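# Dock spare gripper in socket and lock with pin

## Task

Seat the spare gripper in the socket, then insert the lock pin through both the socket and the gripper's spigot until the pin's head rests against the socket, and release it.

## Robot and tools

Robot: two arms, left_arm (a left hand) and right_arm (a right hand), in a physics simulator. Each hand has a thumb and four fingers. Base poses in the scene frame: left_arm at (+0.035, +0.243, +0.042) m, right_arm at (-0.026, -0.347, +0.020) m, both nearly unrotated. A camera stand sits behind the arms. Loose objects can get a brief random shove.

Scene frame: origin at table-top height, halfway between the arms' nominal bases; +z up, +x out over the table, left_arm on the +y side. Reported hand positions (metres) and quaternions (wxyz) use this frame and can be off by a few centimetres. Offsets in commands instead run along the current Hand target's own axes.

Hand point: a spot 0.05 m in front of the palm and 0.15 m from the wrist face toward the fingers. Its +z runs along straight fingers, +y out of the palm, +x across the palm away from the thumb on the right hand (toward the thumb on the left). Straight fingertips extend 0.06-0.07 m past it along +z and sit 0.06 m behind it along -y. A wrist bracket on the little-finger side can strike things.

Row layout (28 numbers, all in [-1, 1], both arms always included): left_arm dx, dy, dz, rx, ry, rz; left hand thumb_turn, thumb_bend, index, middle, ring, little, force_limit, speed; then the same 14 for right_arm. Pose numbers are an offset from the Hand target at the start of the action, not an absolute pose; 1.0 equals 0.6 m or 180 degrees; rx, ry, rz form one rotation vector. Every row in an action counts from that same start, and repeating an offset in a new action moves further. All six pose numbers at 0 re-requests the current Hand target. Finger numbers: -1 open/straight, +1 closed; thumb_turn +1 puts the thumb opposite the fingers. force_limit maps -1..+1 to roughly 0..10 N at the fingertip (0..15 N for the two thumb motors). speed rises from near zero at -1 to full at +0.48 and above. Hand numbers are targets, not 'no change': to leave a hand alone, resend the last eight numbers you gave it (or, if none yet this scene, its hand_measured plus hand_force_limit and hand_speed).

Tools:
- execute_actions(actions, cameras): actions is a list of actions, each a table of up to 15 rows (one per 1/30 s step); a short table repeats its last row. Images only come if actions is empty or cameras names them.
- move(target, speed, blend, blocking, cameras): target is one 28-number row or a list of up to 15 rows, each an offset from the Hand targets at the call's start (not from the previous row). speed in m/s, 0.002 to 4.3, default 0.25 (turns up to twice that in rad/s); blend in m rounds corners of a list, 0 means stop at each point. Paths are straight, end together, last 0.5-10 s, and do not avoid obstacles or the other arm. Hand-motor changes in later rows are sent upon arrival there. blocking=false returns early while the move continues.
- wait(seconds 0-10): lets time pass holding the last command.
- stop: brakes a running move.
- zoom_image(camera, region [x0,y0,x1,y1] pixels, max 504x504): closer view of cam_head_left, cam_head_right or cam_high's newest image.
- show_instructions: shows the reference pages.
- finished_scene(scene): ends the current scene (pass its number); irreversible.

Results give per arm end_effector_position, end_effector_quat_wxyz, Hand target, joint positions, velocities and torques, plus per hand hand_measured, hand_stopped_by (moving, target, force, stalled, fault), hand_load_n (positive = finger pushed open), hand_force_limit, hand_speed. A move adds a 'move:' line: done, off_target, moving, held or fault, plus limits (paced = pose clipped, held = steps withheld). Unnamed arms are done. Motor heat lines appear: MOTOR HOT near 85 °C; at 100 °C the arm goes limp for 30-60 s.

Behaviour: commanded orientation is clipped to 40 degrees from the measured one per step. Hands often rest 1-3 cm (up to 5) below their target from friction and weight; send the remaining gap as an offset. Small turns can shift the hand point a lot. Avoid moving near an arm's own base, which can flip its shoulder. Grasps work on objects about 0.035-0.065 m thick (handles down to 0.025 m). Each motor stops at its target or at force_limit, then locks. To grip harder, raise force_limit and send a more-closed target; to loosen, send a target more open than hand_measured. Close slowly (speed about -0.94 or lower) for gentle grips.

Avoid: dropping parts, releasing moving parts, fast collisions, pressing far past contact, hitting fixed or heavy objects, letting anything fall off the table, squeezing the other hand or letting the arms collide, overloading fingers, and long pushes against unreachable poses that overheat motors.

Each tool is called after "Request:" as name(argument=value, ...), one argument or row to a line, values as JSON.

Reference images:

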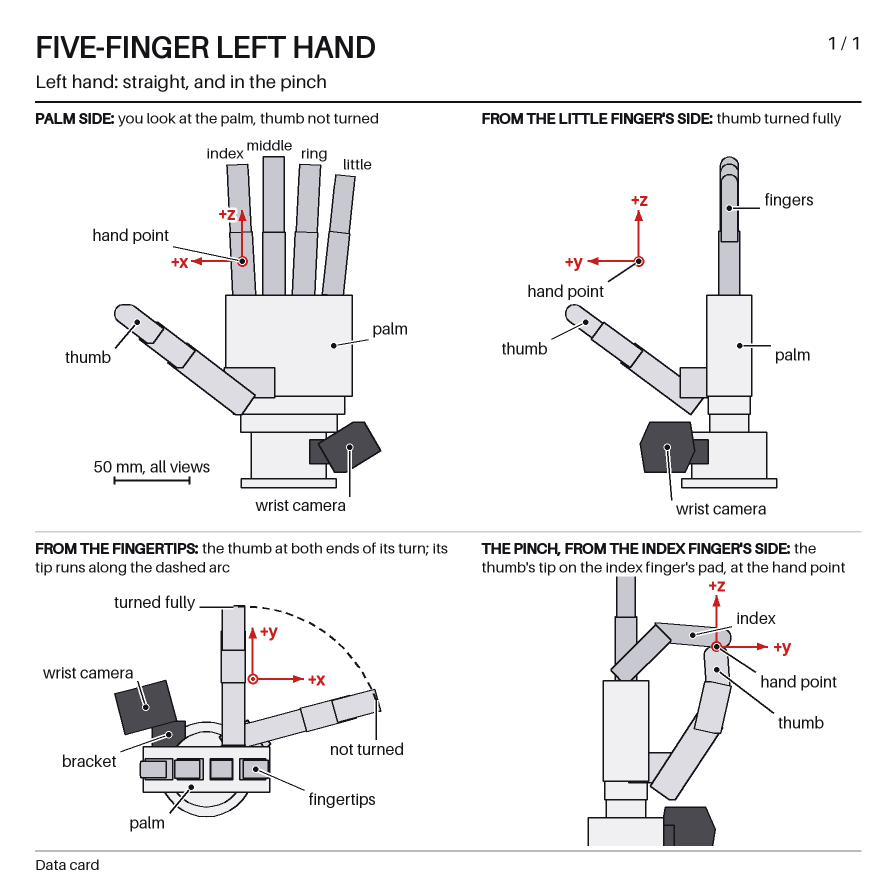

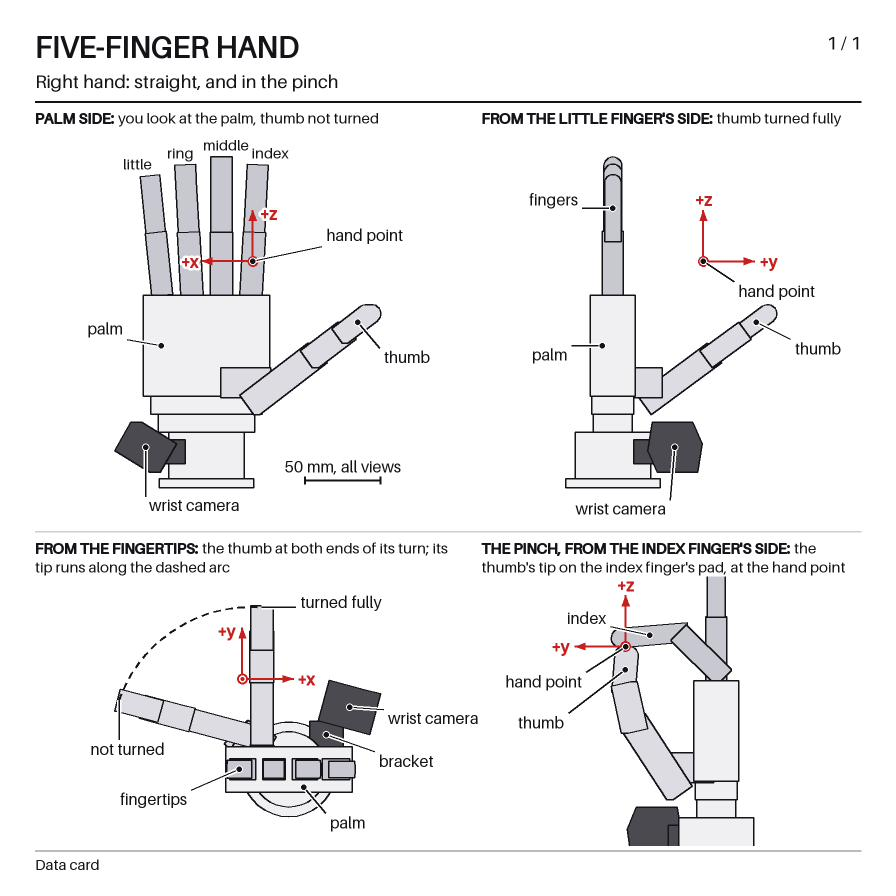

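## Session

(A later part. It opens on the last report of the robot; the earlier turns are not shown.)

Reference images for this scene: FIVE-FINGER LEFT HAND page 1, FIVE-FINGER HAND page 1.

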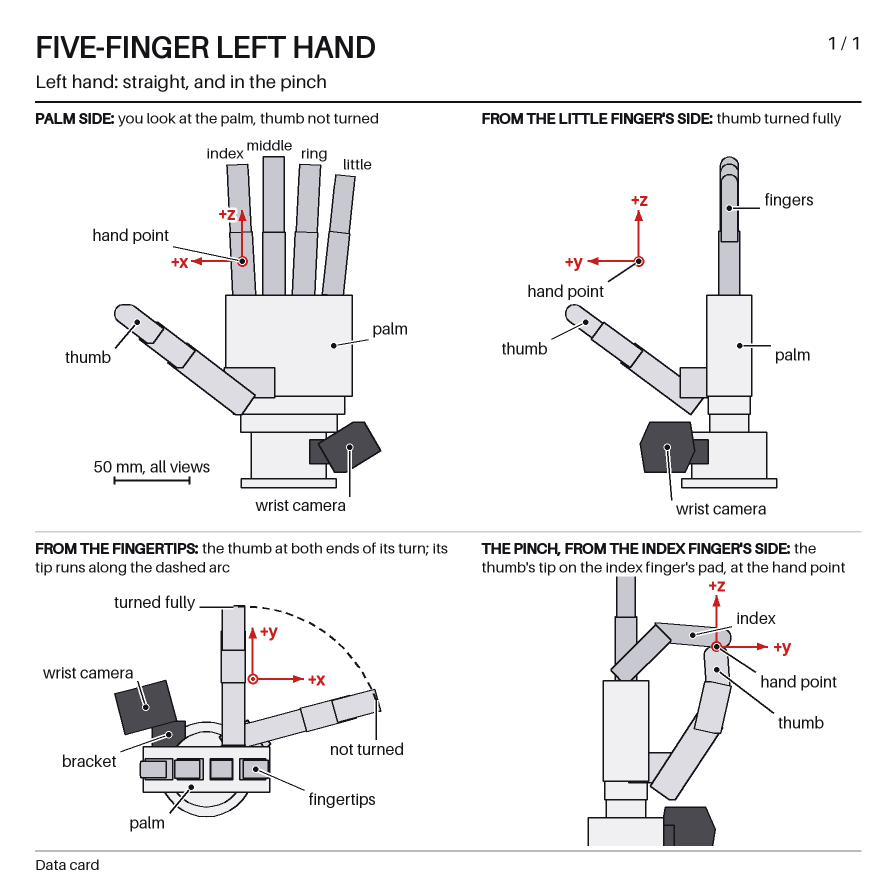

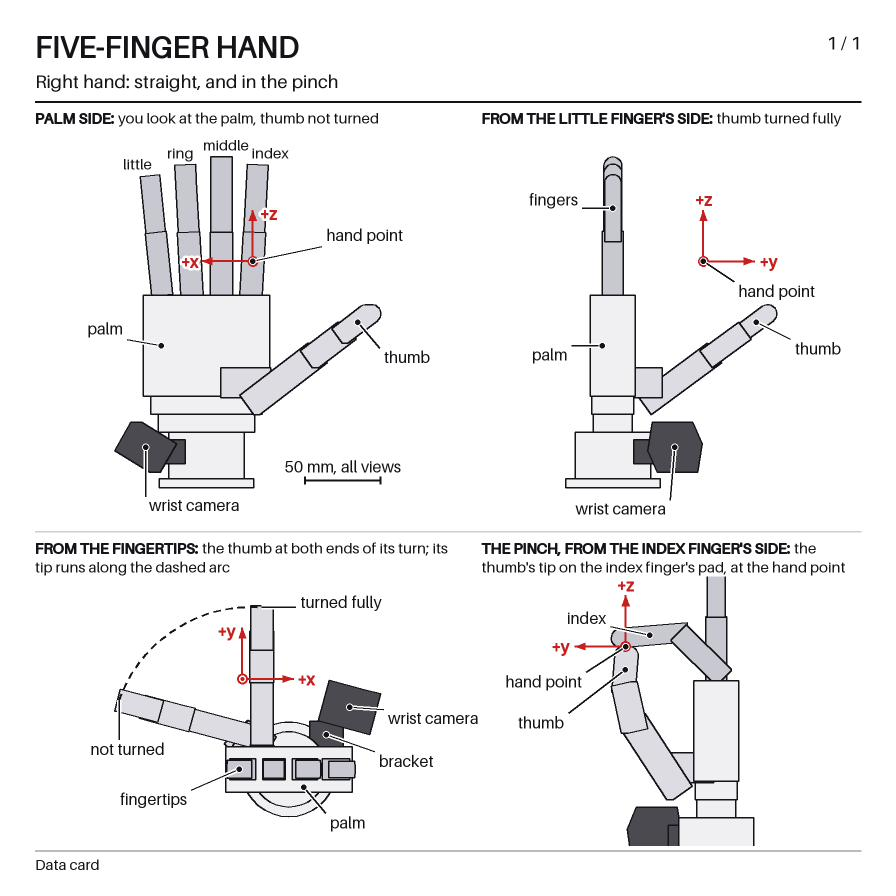

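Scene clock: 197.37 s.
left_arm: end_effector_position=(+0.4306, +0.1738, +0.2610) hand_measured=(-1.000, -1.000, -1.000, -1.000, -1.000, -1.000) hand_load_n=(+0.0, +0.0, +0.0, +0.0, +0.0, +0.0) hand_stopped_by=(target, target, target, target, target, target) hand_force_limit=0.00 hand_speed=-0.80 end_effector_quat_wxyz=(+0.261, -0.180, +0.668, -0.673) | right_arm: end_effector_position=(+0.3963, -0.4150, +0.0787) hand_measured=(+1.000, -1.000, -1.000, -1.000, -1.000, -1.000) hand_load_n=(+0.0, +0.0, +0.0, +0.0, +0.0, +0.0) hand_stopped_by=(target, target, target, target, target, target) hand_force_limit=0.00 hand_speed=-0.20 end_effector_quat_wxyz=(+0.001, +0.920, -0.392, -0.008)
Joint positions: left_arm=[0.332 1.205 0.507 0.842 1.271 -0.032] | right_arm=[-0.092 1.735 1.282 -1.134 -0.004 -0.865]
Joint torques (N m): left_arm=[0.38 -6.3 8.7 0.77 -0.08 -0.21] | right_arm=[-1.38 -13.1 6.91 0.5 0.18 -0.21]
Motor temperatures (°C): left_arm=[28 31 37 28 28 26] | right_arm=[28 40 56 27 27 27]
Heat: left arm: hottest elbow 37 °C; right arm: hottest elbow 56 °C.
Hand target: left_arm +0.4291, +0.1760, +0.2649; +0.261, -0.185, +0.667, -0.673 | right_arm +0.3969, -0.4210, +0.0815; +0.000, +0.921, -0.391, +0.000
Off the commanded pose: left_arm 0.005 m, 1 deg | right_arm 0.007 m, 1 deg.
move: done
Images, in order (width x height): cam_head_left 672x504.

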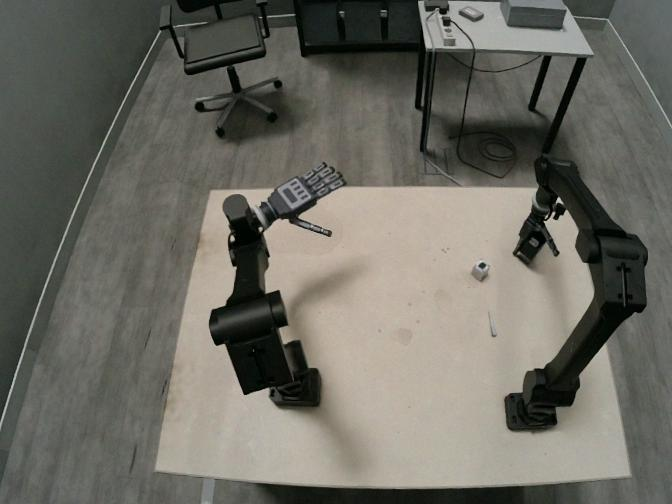

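Request:
move(
  target=[0,0,0,0,0,0,-1,-1,-1,-1,-1,-1,0,-0.8,0.011,0.0137,-0.01,0,0,0,1,-1,-1,-1,-1,-1,0,-0.2],
  speed=0.06,
  cameras=["cam_head_left"],
)

Request:
zoom_image(
  camera="cam_head_left",
  region=[500, 200, 560, 260],
)

Scene clock: 205.20 s.
left_arm: end_effector_position=(+0.4306, +0.1738, +0.2610) hand_measured=(-1.000, -1.000, -1.000, -1.000, -1.000, -1.000) hand_load_n=(+0.0, +0.0, +0.0, +0.0, -0.5, +0.0) hand_stopped_by=(target, target, target, target, target, target) hand_force_limit=0.00 hand_speed=-0.80 end_effector_quat_wxyz=(+0.261, -0.180, +0.668, -0.673) | right_arm: end_effector_position=(+0.3965, -0.4157, +0.0786) hand_measured=(+1.000, -1.000, -1.000, -1.000, -1.000, -1.000) hand_load_n=(+0.0, +0.0, +0.0, -0.5, +0.0, +0.0) hand_stopped_by=(target, target, target, target, target, target) hand_force_limit=0.00 hand_speed=-0.20 end_effector_quat_wxyz=(+0.000, +0.922, -0.388, -0.009)
Joint positions: left_arm=[0.332 1.205 0.507 0.842 1.271 -0.032] | right_arm=[-0.092 1.735 1.282 -1.134 -0.004 -0.875]
Joint torques (N m): left_arm=[0.38 -6.24 8.69 0.79 -0.08 -0.2] | right_arm=[-3.37 -13.86 7.46 -0.02 0.24 -0.31]
Motor temperatures (°C): left_arm=[28 31 37 28 28 26] | right_arm=[28 41 55 27 27 27]
Heat: left arm: hottest elbow 37 °C; right arm: hottest elbow 55 °C.
Hand target: left_arm +0.4291, +0.1760, +0.2649; +0.261, -0.185, +0.667, -0.673 | right_arm +0.3956, -0.4315, +0.0874; +0.000, +0.921, -0.390, +0.000
Off the commanded pose: left_arm 0.005 m, 1 deg | right_arm 0.018 m, 1 deg.
move: off_target (right_arm)
Images, in order (width x height): cam_head_left 672x504.

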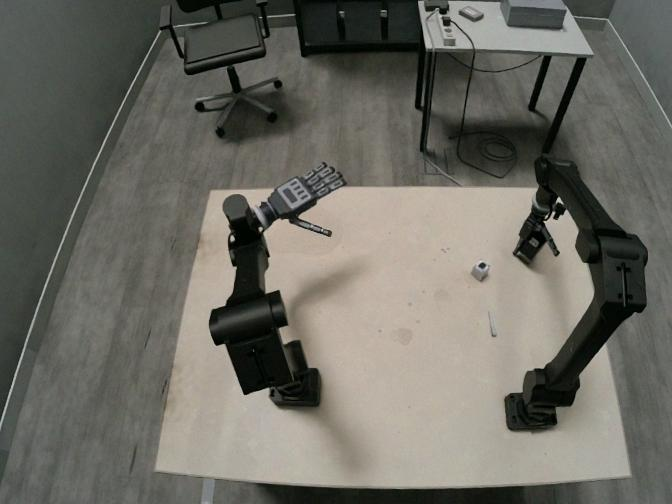

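Scaled by 8.400 from the camera's 672x504 image, which has a finer 960x720 frame.

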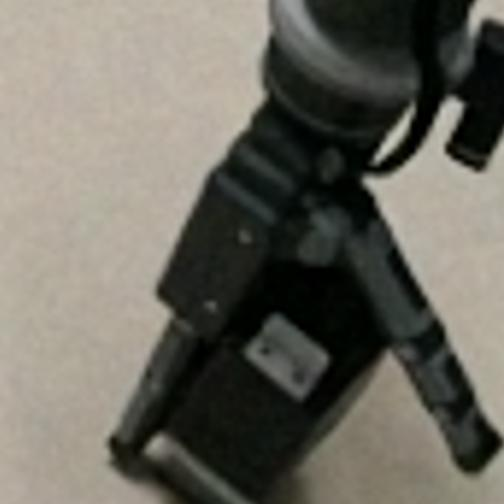

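Request:
zoom_image(
  camera="cam_head_left",
  region=[508, 232, 544, 268],
)

Scaled by 14.000 from the camera's 672x504 image, which has a finer 960x720 frame.

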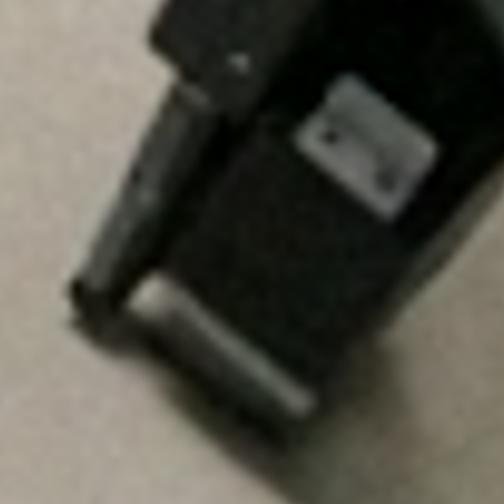

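Request:
move(
  target=[0,0,0,0,0,0,-1,-1,-1,-1,-1,-1,0,-0.8,0.0026,-0.0207,-0.003,0,0,0,1,-1,-1,-1,-1,-1,0,-0.2],
  speed=0.06,
  cameras=["cam_head_left"],
)

Request:
zoom_image(
  camera="cam_head_left",
  region=[508, 232, 544, 268],
)

Scene clock: 246.90 s.
left_arm: end_effector_position=(+0.4306, +0.1738, +0.2610) hand_measured=(-1.000, -1.000, -1.000, -1.000, -1.000, -1.000) hand_load_n=(+0.0, +0.0, +0.0, +0.0, +0.0, +0.0) hand_stopped_by=(target, target, target, target, target, target) hand_force_limit=0.00 hand_speed=-0.80 end_effector_quat_wxyz=(+0.261, -0.180, +0.668, -0.673) | right_arm: end_effector_position=(+0.3965, -0.4158, +0.0786) hand_measured=(+1.000, -1.000, -1.000, -1.000, -1.000, -1.000) hand_load_n=(+0.0, +0.0, +0.0, -1.0, +0.0, +0.0) hand_stopped_by=(target, target, target, target, target, target) hand_force_limit=0.00 hand_speed=-0.20 end_effector_quat_wxyz=(+0.000, +0.922, -0.388, -0.009)
Joint positions: left_arm=[0.332 1.205 0.507 0.842 1.271 -0.032] | right_arm=[-0.092 1.735 1.282 -1.134 -0.004 -0.875]
Joint torques (N m): left_arm=[0.32 -6.24 8.7 0.76 -0.08 -0.2] | right_arm=[-1.9 -12.51 10.07 -0.46 0.2 -0.13]
Heat: left arm: hottest elbow 38 °C; right arm: hottest elbow 52 °C.
Hand target: left_arm +0.4291, +0.1760, +0.2649; +0.261, -0.185, +0.667, -0.673 | right_arm +0.4056, -0.4240, +0.0892; +0.000, +0.921, -0.391, +0.000
Off the commanded pose: left_arm 0.005 m, 1 deg | right_arm 0.016 m, 1 deg.
move: off_target (right_arm)
Images, in order (width x height): cam_head_left 672x504.

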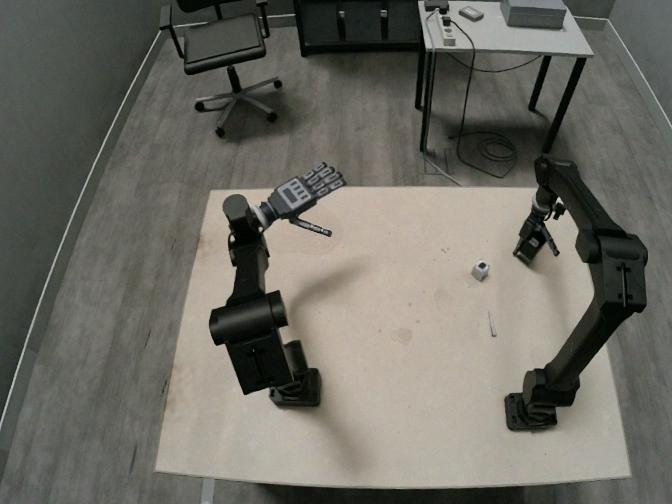

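Scaled by 14.000 from the camera's 672x504 image, which has a finer 960x720 frame.

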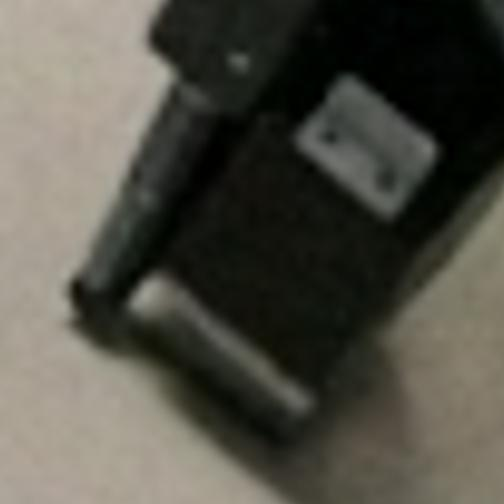

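Request:
move(
  target=[
    [0,0,0,0,0,0,-1,-1,-1,-1,-1,-1,0,-0.8,0,-0.026,-0.003,0,0,0,1,-1,-1,-1,-1,-1,0,-0.2],
    [0,0,0,0,0,0,-1,-1,-1,-1,-1,-1,0,-0.8,0.012,-0.026,-0.003,0,0,0,1,-1,-1,-1,-1,-1,0,-0.2],
  ],
  speed=0.08,
  cameras=[],
)

Scene clock: 259.87 s.
left_arm: end_effector_position=(+0.4306, +0.1738, +0.2610) hand_measured=(-1.000, -1.000, -1.000, -1.000, -1.000, -1.000) hand_load_n=(-0.5, +0.5, +0.0, +0.0, +0.0, +0.0) hand_stopped_by=(target, target, target, target, target, target) hand_force_limit=0.00 hand_speed=-0.80 end_effector_quat_wxyz=(+0.261, -0.180, +0.668, -0.673) | right_arm: end_effector_position=(+0.4059, -0.4165, +0.0837) hand_measured=(+1.000, -1.000, -1.000, -1.000, -1.000, -1.000) hand_load_n=(+0.0, -0.5, +0.0, +0.0, -0.5, +0.0) hand_stopped_by=(target, target, target, target, target, target) hand_force_limit=0.00 hand_speed=-0.20 end_effector_quat_wxyz=(+0.001, +0.921, -0.389, -0.010)
Joint positions: left_arm=[0.332 1.205 0.507 0.842 1.271 -0.032] | right_arm=[-0.092 1.753 1.322 -1.158 -0.004 -0.872]
Joint torques (N m): left_arm=[0.44 -6.36 8.68 0.76 -0.08 -0.21] | right_arm=[-0.5 -11.58 11.26 -0.28 0.18 -0.01]
Heat: left arm: hottest elbow 38 °C; right arm: hottest elbow 53 °C.
Hand target: left_arm +0.4291, +0.1760, +0.2649; +0.261, -0.185, +0.667, -0.673 | right_arm +0.4219, -0.4183, +0.0911; +0.000, +0.921, -0.390, +0.000
Off the commanded pose: left_arm 0.005 m, 1 deg | right_arm 0.018 m, 1 deg.
move: off_target (right_arm)
No camera images: "cameras" was empty.

Request:
move(
  target=[0,0,0,0,0,0,-1,-1,-1,-1,-1,-1,0,-0.8,-0.0125,0.0362,0,0,0,0,1,-1,-1,-1,-1,-1,0,-0.2],
  speed=0.06,
  cameras=["cam_head_left"],
)

Request:
zoom_image(
  camera="cam_head_left",
  region=[508, 232, 544, 268],
)

Scene clock: 270.10 s.
left_arm: end_effector_position=(+0.4306, +0.1738, +0.2610) hand_measured=(-1.000, -1.000, -1.000, -1.000, -1.000, -1.000) hand_load_n=(+0.0, -0.5, +0.0, +0.0, +0.0, +0.0) hand_stopped_by=(target, target, target, target, target, target) hand_force_limit=0.00 hand_speed=-0.80 end_effector_quat_wxyz=(+0.261, -0.180, +0.668, -0.673) | right_arm: end_effector_position=(+0.3988, -0.4172, +0.0807) hand_measured=(+1.000, -1.000, -1.000, -1.000, -1.000, -1.000) hand_load_n=(+0.0, +0.0, -0.5, +0.0, +0.0, +0.0) hand_stopped_by=(target, target, target, target, target, target) hand_force_limit=0.00 hand_speed=-0.20 end_effector_quat_wxyz=(+0.003, +0.922, -0.388, -0.016)
Joint positions: left_arm=[0.332 1.205 0.507 0.842 1.271 -0.032] | right_arm=[-0.094 1.749 1.305 -1.159 -0.004 -0.877]
Joint torques (N m): left_arm=[0.44 -6.3 8.7 0.76 -0.08 -0.2] | right_arm=[-2.67 -14.21 7.39 0.39 0.22 -0.2]
Heat: left arm: hottest elbow 38 °C; right arm: hottest elbow 53 °C.
Hand target: left_arm +0.4291, +0.1760, +0.2649; +0.261, -0.185, +0.667, -0.673 | right_arm +0.4010, -0.4280, +0.0911; +0.000, +0.921, -0.391, +0.000
Off the commanded pose: left_arm 0.005 m, 1 deg | right_arm 0.015 m, 2 deg.
move: off_target (right_arm)
Images, in order (width x height): cam_head_left 672x504.

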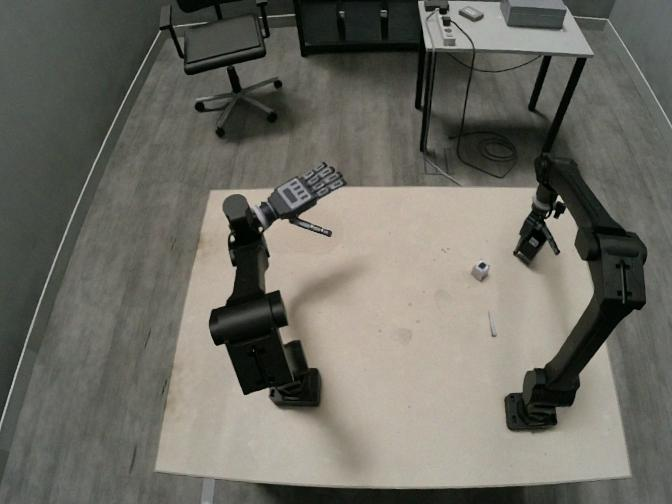

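Scaled by 14.000 from the camera's 672x504 image, which has a finer 960x720 frame.

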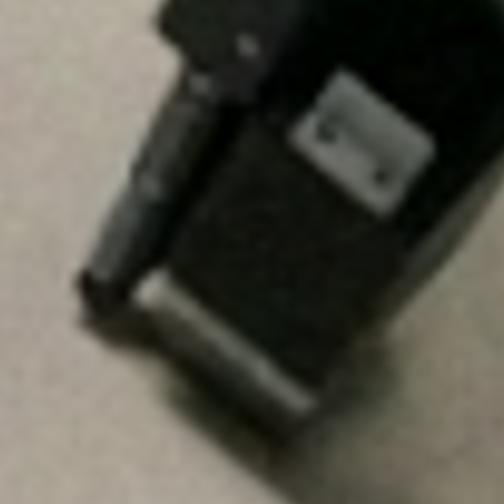

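Request:
move(
  target=[0,0,0,0,0,0,-1,-1,-1,-1,-1,-1,0,-0.8,0,0,0,0,0,0,1,0.9,-1,-1,-1,-1,0.3,-0.6],
  speed=0.06,
  cameras=["all"],
)

Request:
zoom_image(
  camera="cam_head_left",
  region=[508, 222, 554, 268],
)

Scene clock: 279.53 s.
left_arm: end_effector_position=(+0.4306, +0.1738, +0.2610) hand_measured=(-1.000, -1.000, -1.000, -1.000, -1.000, -1.000) hand_load_n=(+0.0, +0.0, +0.0, +0.0, -0.5, +0.0) hand_stopped_by=(target, target, target, target, target, target) hand_force_limit=0.00 hand_speed=-0.80 end_effector_quat_wxyz=(+0.261, -0.180, +0.668, -0.673) | right_arm: end_effector_position=(+0.3988, -0.4174, +0.0808) hand_measured=(+1.000, -0.170, -1.000, -1.000, -1.000, -1.000) hand_load_n=(+1.5, +9.5, +0.0, -0.5, +0.0, +0.0) hand_stopped_by=(target, force, target, target, target, target) hand_force_limit=0.30 hand_speed=-0.60 end_effector_quat_wxyz=(+0.003, +0.922, -0.388, -0.016)
Joint positions: left_arm=[0.332 1.205 0.507 0.842 1.271 -0.032] | right_arm=[-0.095 1.749 1.305 -1.159 -0.004 -0.878]
Joint torques (N m): left_arm=[0.32 -6.18 8.7 0.77 -0.08 -0.2] | right_arm=[-2.43 -14.15 7.35 0.36 0.21 -0.19]
Heat: left arm: hottest elbow 38 °C; right arm: hottest elbow 52 °C.
Hand target: left_arm +0.4291, +0.1760, +0.2649; +0.261, -0.185, +0.667, -0.673 | right_arm +0.4010, -0.4280, +0.0911; +0.000, +0.921, -0.391, +0.000
Off the commanded pose: left_arm 0.005 m, 1 deg | right_arm 0.015 m, 2 deg.
move: off_target (right_arm)

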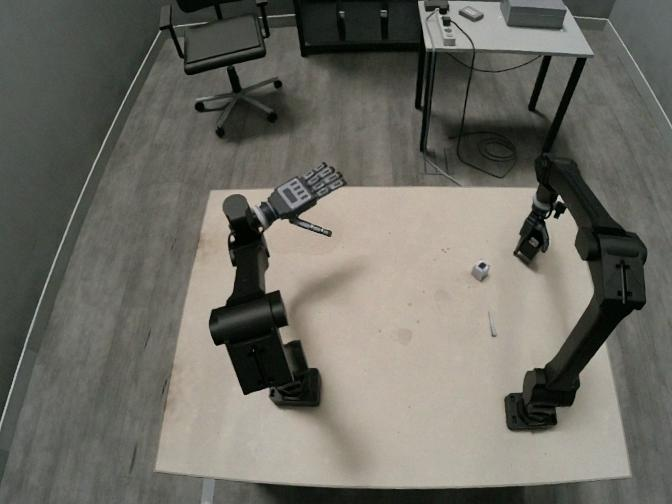

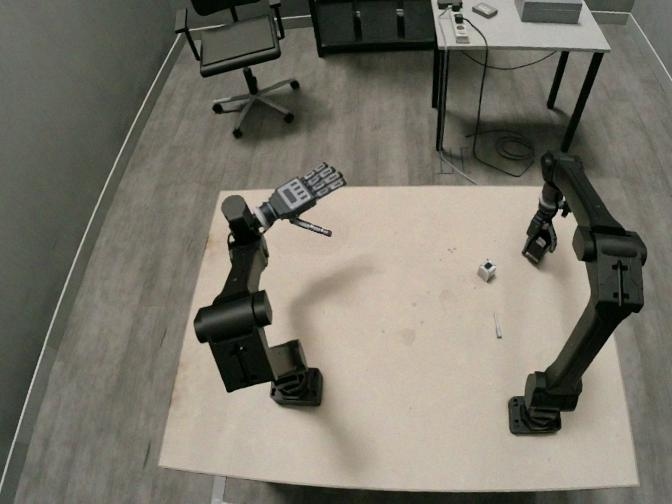

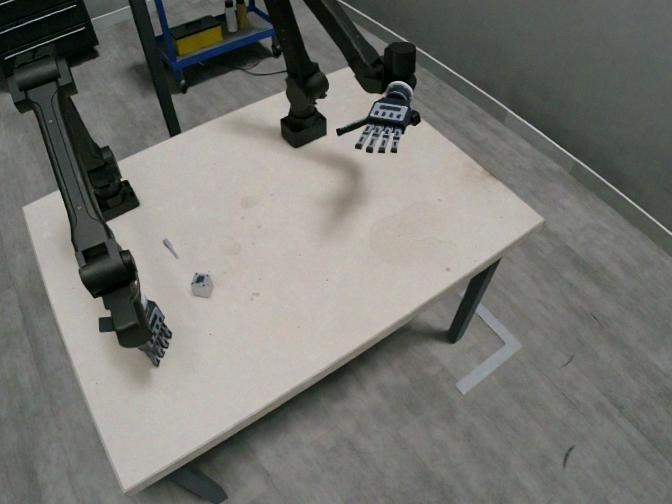

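Scaled by 10.957 from the camera's 672x504 image, which has a finer 960x720 frame.

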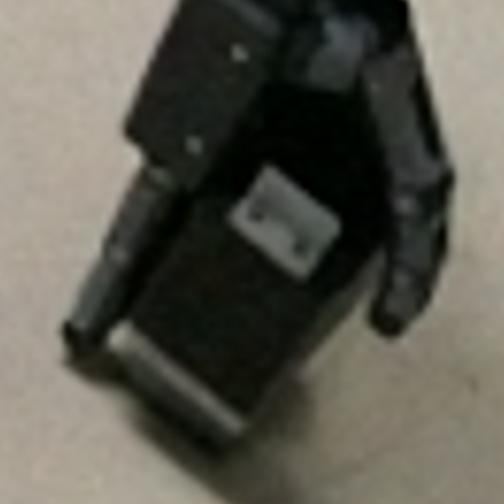

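Request:
move(
  target=[0,0,0,0,0,0,-1,-1,-1,-1,-1,-1,0,-0.8,0,0,0,0,0,0,1,0.9,-0.5,-0.5,-0.5,-1,-0.4,-0.85],
  speed=0.06,
  cameras=["cam_head_left"],
)

Request:
zoom_image(
  camera="cam_head_left",
  region=[508, 222, 554, 268],
)

Scene clock: 285.17 s.
left_arm: end_effector_position=(+0.4306, +0.1738, +0.2610) hand_measured=(-1.000, -1.000, -1.000, -1.000, -1.000, -1.000) hand_load_n=(+0.0, +0.0, +0.0, +0.0, +0.0, +0.0) hand_stopped_by=(target, target, target, target, target, target) hand_force_limit=0.00 hand_speed=-0.80 end_effector_quat_wxyz=(+0.261, -0.180, +0.668, -0.673) | right_arm: end_effector_position=(+0.3989, -0.4169, +0.0811) hand_measured=(+1.000, -0.170, -0.892, -0.904, -0.850, -1.000) hand_load_n=(+2.0, +6.5, +0.0, +0.0, +3.5, +0.0) hand_stopped_by=(target, force, force, force, force, target) hand_force_limit=-0.40 hand_speed=-0.85 end_effector_quat_wxyz=(+0.001, +0.922, -0.388, -0.016)
Joint positions: left_arm=[0.332 1.205 0.507 0.842 1.271 -0.032] | right_arm=[-0.095 1.748 1.305 -1.159 -0.007 -0.878]
Joint torques (N m): left_arm=[0.44 -6.24 8.7 0.77 -0.08 -0.2] | right_arm=[-2.32 -14.27 7.36 0.36 0.33 -0.19]
Heat: left arm: hottest elbow 38 °C; right arm: hottest elbow 52 °C.
Hand target: left_arm +0.4291, +0.1760, +0.2649; +0.261, -0.185, +0.667, -0.673 | right_arm +0.4010, -0.4280, +0.0910; +0.000, +0.921, -0.391, +0.000
Off the commanded pose: left_arm 0.005 m, 1 deg | right_arm 0.015 m, 2 deg.
move: off_target (right_arm)
Images, in order (width x height): cam_head_left 672x504.

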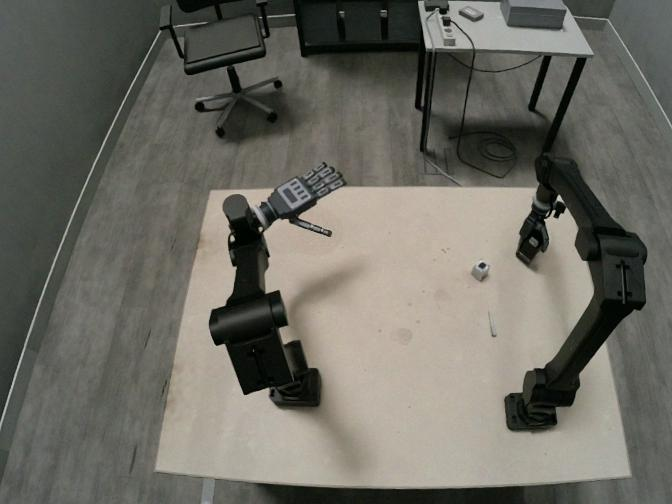

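Scaled by 10.957 from the camera's 672x504 image, which has a finer 960x720 frame.

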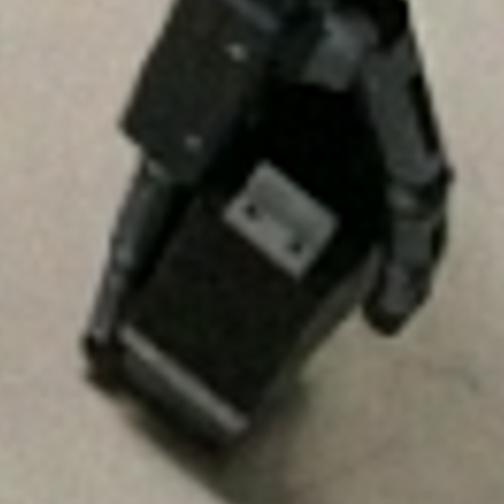

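Request:
move(
  target=[
    [0,0,0,0,0,0,-1,-1,-1,-1,-1,-1,0,-0.8,0,0,0,0,0,0,1,0.9,-1,-1,-1,-1,-0.4,-0.6],
    [0,0,0,0,0,0,-1,-1,-1,-1,-1,-1,0,-0.8,0,0,0,0,0,0,1,0.95,-1,-1,-1,-1,0.6,-0.5],
  ],
  speed=0.06,
  cameras=[],
)

Scene clock: 292.90 s.
left_arm: end_effector_position=(+0.4306, +0.1738, +0.2610) hand_measured=(-1.000, -1.000, -1.000, -1.000, -1.000, -1.000) hand_load_n=(+0.0, +0.0, +0.0, +0.0, +0.0, +0.0) hand_stopped_by=(target, target, target, target, target, target) hand_force_limit=0.00 hand_speed=-0.80 end_effector_quat_wxyz=(+0.261, -0.180, +0.668, -0.673) | right_arm: end_effector_position=(+0.3990, -0.4169, +0.0812) hand_measured=(+1.000, -0.156, -1.000, -1.000, -1.000, -1.000) hand_load_n=(+2.5, +12.0, +0.0, -0.5, +0.0, +0.0) hand_stopped_by=(target, force, target, target, target, target) hand_force_limit=0.60 hand_speed=-0.50 end_effector_quat_wxyz=(+0.001, +0.922, -0.388, -0.016)
Joint positions: left_arm=[0.332 1.205 0.507 0.842 1.271 -0.032] | right_arm=[-0.095 1.748 1.305 -1.159 -0.007 -0.878]
Joint torques (N m): left_arm=[0.38 -6.3 8.7 0.77 -0.08 -0.21] | right_arm=[-2.2 -14.21 7.39 0.38 0.31 -0.19]
Heat: left arm: hottest elbow 38 °C; right arm: hottest elbow 51 °C.
Hand target: left_arm +0.4291, +0.1760, +0.2649; +0.261, -0.185, +0.667, -0.673 | right_arm +0.4010, -0.4280, +0.0911; +0.000, +0.921, -0.391, +0.000
Off the commanded pose: left_arm 0.005 m, 1 deg | right_arm 0.015 m, 2 deg.
move: off_target (right_arm); target 2's new numbers were sent with right_arm's hand 0.015 m and 2 deg from that target
No camera images: "cameras" was empty.

Request:
move(
  target=[0,0,0,0,0,0,-1,-1,-1,-1,-1,-1,0,-0.8,-0.005,-0.0142,-0.0833,0,0,0,1,0.95,-1,-1,-1,-1,0.6,-0.5],
  speed=0.08,
  cameras=["all"],
)

Request:
zoom_image(
  camera="cam_head_left",
  region=[508, 222, 554, 268],
)

Scene clock: 300.10 s.
left_arm: end_effector_position=(+0.4306, +0.1738, +0.2610) hand_measured=(-1.000, -1.000, -1.000, -1.000, -1.000, -1.000) hand_load_n=(+0.0, +0.0, +0.0, +0.0, -0.5, +0.0) hand_stopped_by=(target, target, target, target, target, target) hand_force_limit=0.00 hand_speed=-0.80 end_effector_quat_wxyz=(+0.261, -0.180, +0.668, -0.673) | right_arm: end_effector_position=(+0.3907, -0.4164, +0.1200) hand_measured=(+1.000, -0.152, -1.000, -1.000, -1.000, -1.000) hand_load_n=(+0.0, +0.0, +0.0, +0.0, +0.0, +0.0) hand_stopped_by=(target, force, target, target, target, target) hand_force_limit=0.60 hand_speed=-0.50 end_effector_quat_wxyz=(+0.005, +0.921, -0.388, -0.023)
Joint positions: left_arm=[0.332 1.205 0.507 0.842 1.271 -0.032] | right_arm=[-0.095 1.701 1.347 -1.265 -0.004 -0.877]
Joint torques (N m): left_arm=[0.38 -6.24 8.69 0.77 -0.08 -0.2] | right_arm=[-0.97 -13.68 11.34 -0.46 0.19 0]
Heat: left arm: hottest elbow 38 °C; right arm: hottest elbow 51 °C.
Hand target: left_arm +0.4291, +0.1760, +0.2649; +0.261, -0.185, +0.667, -0.673 | right_arm +0.4051, -0.4200, +0.1410; +0.000, +0.921, -0.391, +0.000
Off the commanded pose: left_arm 0.005 m, 1 deg | right_arm 0.026 m, 3 deg.
move: off_target (right_arm)

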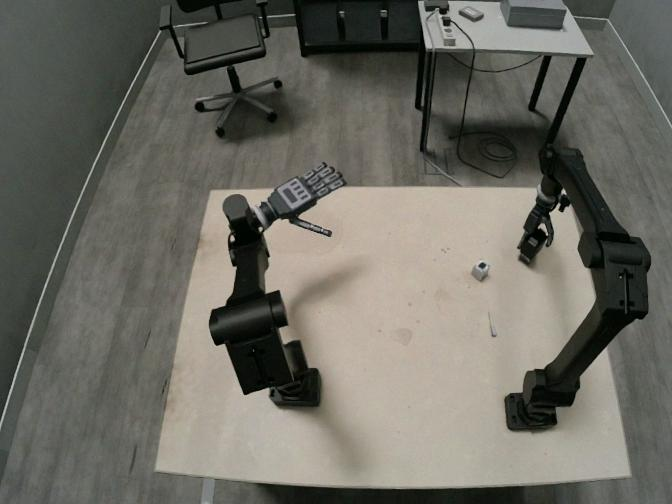

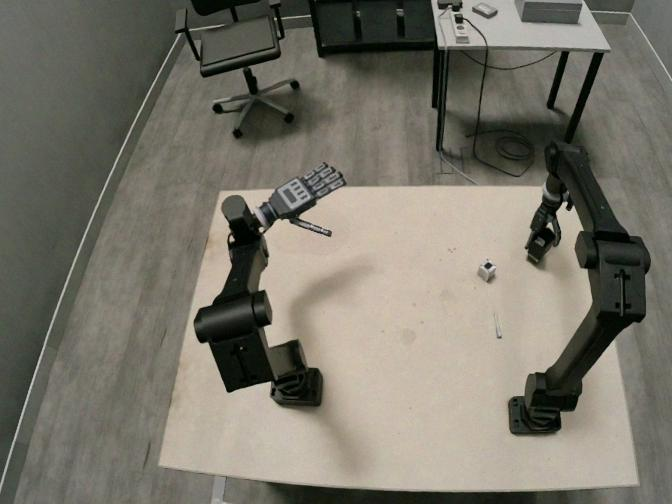

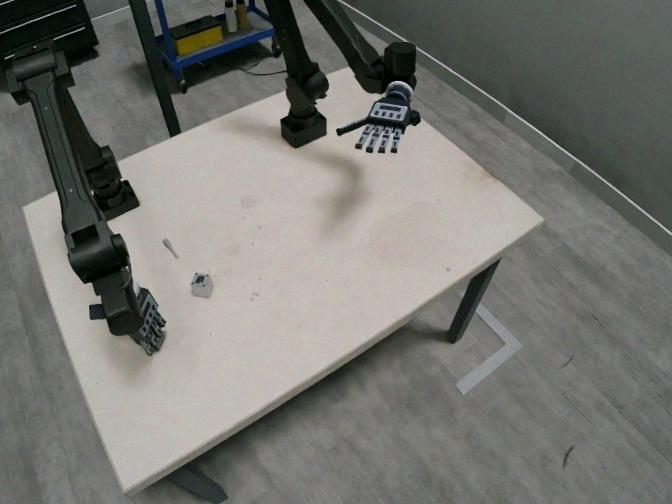

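Scaled by 10.957 from the camera's 672x504 image, which has a finer 960x720 frame.

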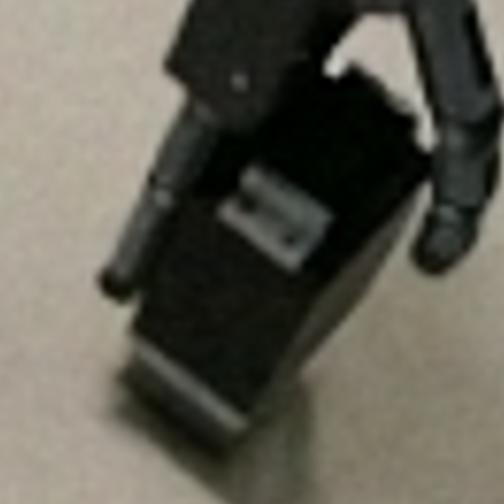

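Request:
move(
  target=[
    [0,0,0,0,0,0,-1,-1,-1,-1,-1,-1,0,-0.8,0,0,0,0,0,0,1,-1,-1,-1,-1,-1,0,-0.2],
    [0,0,0,0,0,0,-1,-1,-1,-1,-1,-1,0,-0.8,-0.0063,-0.0222,0.0183,0,0,0,1,-1,-1,-1,-1,-1,0,-0.2],
    [0,0,0,0,0,0,-1,-1,-1,-1,-1,-1,0,-0.8,-0.0087,-0.022,0.1183,0,0,0,1,-1,-1,-1,-1,-1,0,-0.2],
  ],
  speed=0.1,
  cameras=["cam_head_left"],
)

Request:
zoom_image(
  camera="cam_head_left",
  region=[508, 222, 554, 268],
)

Scene clock: 333.27 s.
left_arm: end_effector_position=(+0.4306, +0.1738, +0.2610) hand_measured=(-1.000, -1.000, -1.000, -1.000, -1.000, -1.000) hand_load_n=(+0.0, +0.0, -0.5, +0.0, -0.5, +0.0) hand_stopped_by=(target, target, target, target, target, target) hand_force_limit=0.00 hand_speed=-0.80 end_effector_quat_wxyz=(+0.261, -0.180, +0.668, -0.673) | right_arm: end_effector_position=(+0.4065, -0.4148, +0.0773) hand_measured=(+1.000, -1.000, -1.000, -1.000, -1.000, -1.000) hand_load_n=(+0.0, +0.0, +0.0, -1.0, +0.0, +0.0) hand_stopped_by=(target, target, target, target, target, target) hand_force_limit=0.00 hand_speed=-0.20 end_effector_quat_wxyz=(-0.002, +0.920, -0.393, -0.001)
Joint positions: left_arm=[0.332 1.205 0.507 0.842 1.271 -0.032] | right_arm=[-0.089 1.749 1.3 -1.123 -0.004 -0.861]
Joint torques (N m): left_arm=[0.38 -6.3 8.69 0.77 -0.08 -0.21] | right_arm=[1.14 -11.52 7.45 0.8 0.17 0.1]
Motor temperatures (°C): left_arm=[28 31 38 28 28 26] | right_arm=[28 40 59 27 27 27]
Heat: left arm: hottest elbow 38 °C; right arm: hottest elbow 59 °C.
Hand target: left_arm +0.4291, +0.1760, +0.2649; +0.261, -0.185, +0.667, -0.673 | right_arm +0.4110, -0.4071, +0.0700; +0.000, +0.921, -0.391, +0.000
Off the commanded pose: left_arm 0.005 m, 1 deg | right_arm 0.012 m, 0 deg.
move: off_target (right_arm)
Images, in order (width x height): cam_head_left 672x504.

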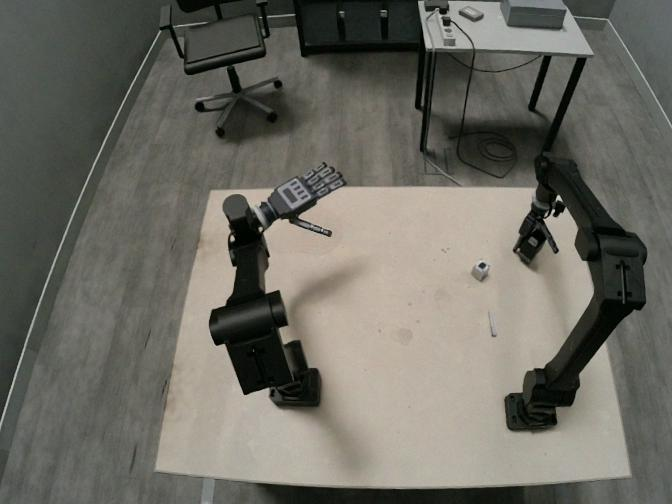

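Scaled by 10.957 from the camera's 672x504 image, which has a finer 960x720 frame.

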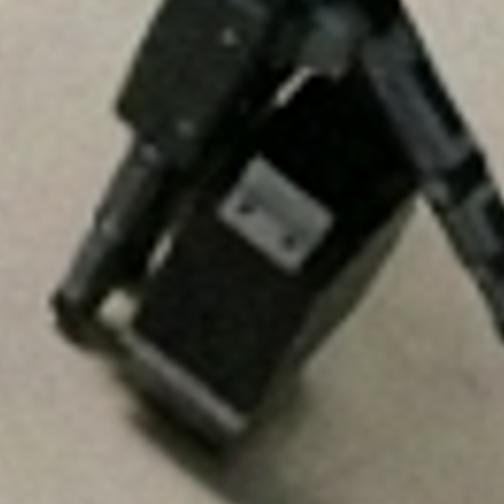

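Request:
move(
  target=[0,0,0,0,0,0,-1,-1,-1,-1,-1,-1,0,-0.8,0.011,0.0315,-0.0117,0,0,0,1,-1,-1,-1,-1,-1,0,-0.2],
  speed=0.06,
  cameras=["cam_head_left"],
)

Request:
zoom_image(
  camera="cam_head_left",
  region=[508, 222, 554, 268],
)

Scene clock: 341.83 s.
left_arm: end_effector_position=(+0.4306, +0.1738, +0.2610) hand_measured=(-1.000, -1.000, -1.000, -1.000, -1.000, -1.000) hand_load_n=(+0.0, +0.0, +0.0, +0.0, +0.0, +0.0) hand_stopped_by=(target, target, target, target, target, target) hand_force_limit=0.00 hand_speed=-0.80 end_effector_quat_wxyz=(+0.261, -0.180, +0.668, -0.673) | right_arm: end_effector_position=(+0.4063, -0.4163, +0.0776) hand_measured=(+1.000, -1.000, -1.000, -1.000, -1.000, -1.000) hand_load_n=(+0.0, +0.0, +0.0, +0.0, +0.0, +0.0) hand_stopped_by=(target, target, target, target, target, target) hand_force_limit=0.00 hand_speed=-0.20 end_effector_quat_wxyz=(-0.002, +0.921, -0.389, -0.001)
Joint positions: left_arm=[0.332 1.205 0.507 0.842 1.271 -0.032] | right_arm=[-0.091 1.748 1.3 -1.123 -0.004 -0.872]
Joint torques (N m): left_arm=[0.38 -6.3 8.7 0.77 -0.08 -0.2] | right_arm=[-2.32 -13.27 6.42 0.39 0.16 -0.16]
Motor temperatures (°C): left_arm=[28 31 38 28 28 26] | right_arm=[28 41 56 27 27 27]
Heat: left arm: hottest elbow 38 °C; right arm: hottest elbow 56 °C.
Hand target: left_arm +0.4291, +0.1760, +0.2649; +0.261, -0.185, +0.667, -0.673 | right_arm +0.4020, -0.4250, +0.0771; +0.000, +0.921, -0.391, +0.000
Off the commanded pose: left_arm 0.005 m, 1 deg | right_arm 0.010 m, 0 deg.
move: done
Images, in order (width x height): cam_head_left 672x504.

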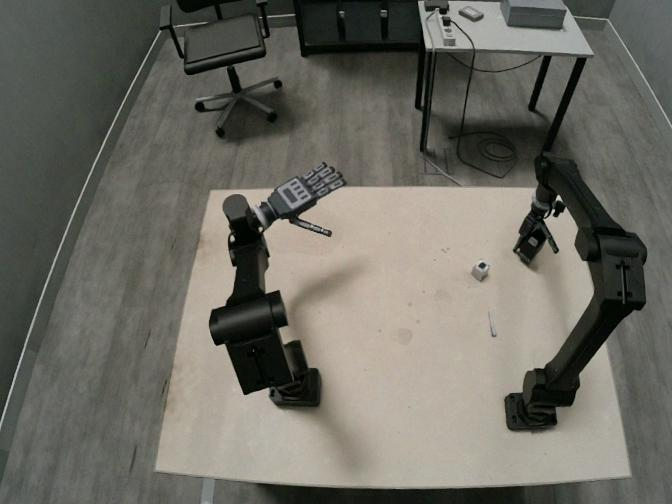

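Scaled by 10.957 from the camera's 672x504 image, which has a finer 960x720 frame.

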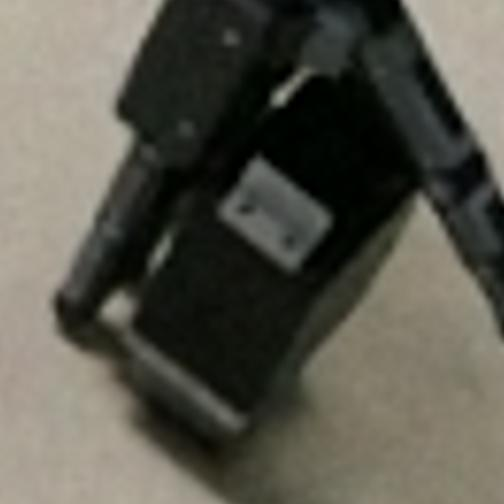

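Request:
wait(
  seconds=0.1,
  cameras=["all"],
)

Request:
zoom_image(
  camera="cam_high",
  region=[110, 290, 190, 370],
)

Request:
zoom_image(
  camera="cam_head_right",
  region=[510, 222, 560, 272],
)

Scene clock: 347.03 s.
left_arm: end_effector_position=(+0.4306, +0.1738, +0.2610) hand_measured=(-1.000, -1.000, -1.000, -1.000, -1.000, -1.000) hand_load_n=(+0.0, +0.0, +0.0, +0.0, +0.0, +0.0) hand_stopped_by=(target, target, target, target, target, target) hand_force_limit=0.00 hand_speed=-0.80 end_effector_quat_wxyz=(+0.261, -0.180, +0.668, -0.673) | right_arm: end_effector_position=(+0.4063, -0.4165, +0.0776) hand_measured=(+1.000, -1.000, -1.000, -1.000, -1.000, -1.000) hand_load_n=(+0.0, +0.0, +0.0, +0.0, +0.0, +0.0) hand_stopped_by=(target, target, target, target, target, target) hand_force_limit=0.00 hand_speed=-0.20 end_effector_quat_wxyz=(-0.002, +0.921, -0.389, -0.001)
Joint positions: left_arm=[0.332 1.205 0.507 0.842 1.271 -0.032] | right_arm=[-0.092 1.748 1.3 -1.123 -0.004 -0.872]
Joint torques (N m): left_arm=[0.44 -6.24 8.7 0.77 -0.08 -0.21] | right_arm=[-2.08 -13.1 6.46 0.38 0.17 -0.18]
Motor temperatures (°C): left_arm=[28 31 38 28 28 26] | right_arm=[28 41 55 27 27 27]
Heat: left arm: hottest elbow 38 °C; right arm: hottest elbow 55 °C.
Hand target: left_arm +0.4291, +0.1760, +0.2649; +0.261, -0.185, +0.667, -0.673 | right_arm +0.4020, -0.4250, +0.0771; +0.000, +0.921, -0.391, +0.000
Off the commanded pose: left_arm 0.005 m, 1 deg | right_arm 0.009 m, 0 deg.
wait: 0.10 s; at rest from the start

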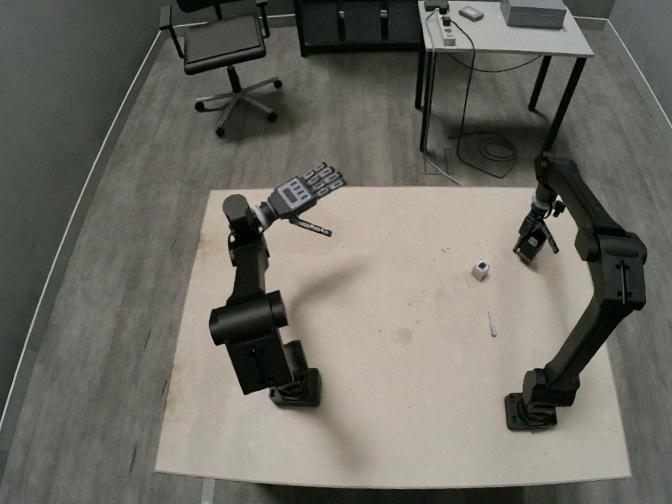

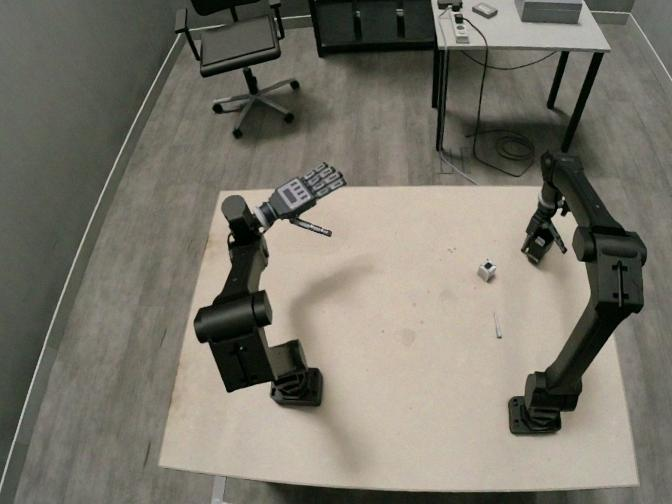

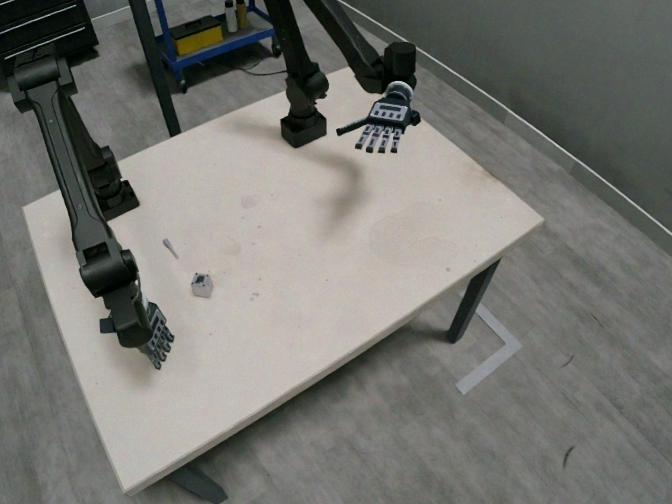

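Scaled by 6.300 from the camera's 672x504 image, which has a finer 960x720 frame.

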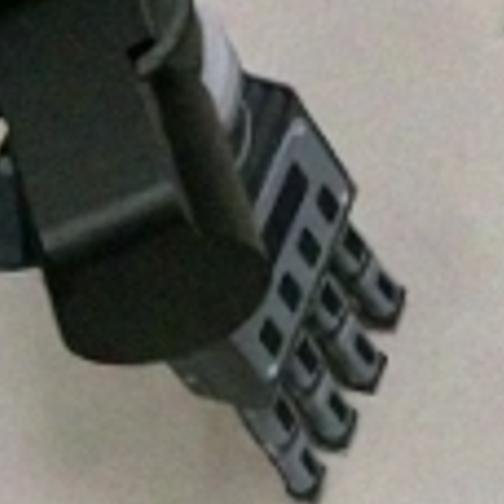

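Scaled by 10.080 from the camera's 672x504 image, which has a finer 960x720 frame.

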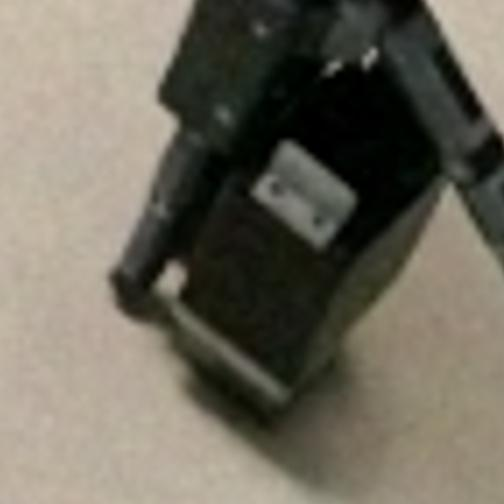

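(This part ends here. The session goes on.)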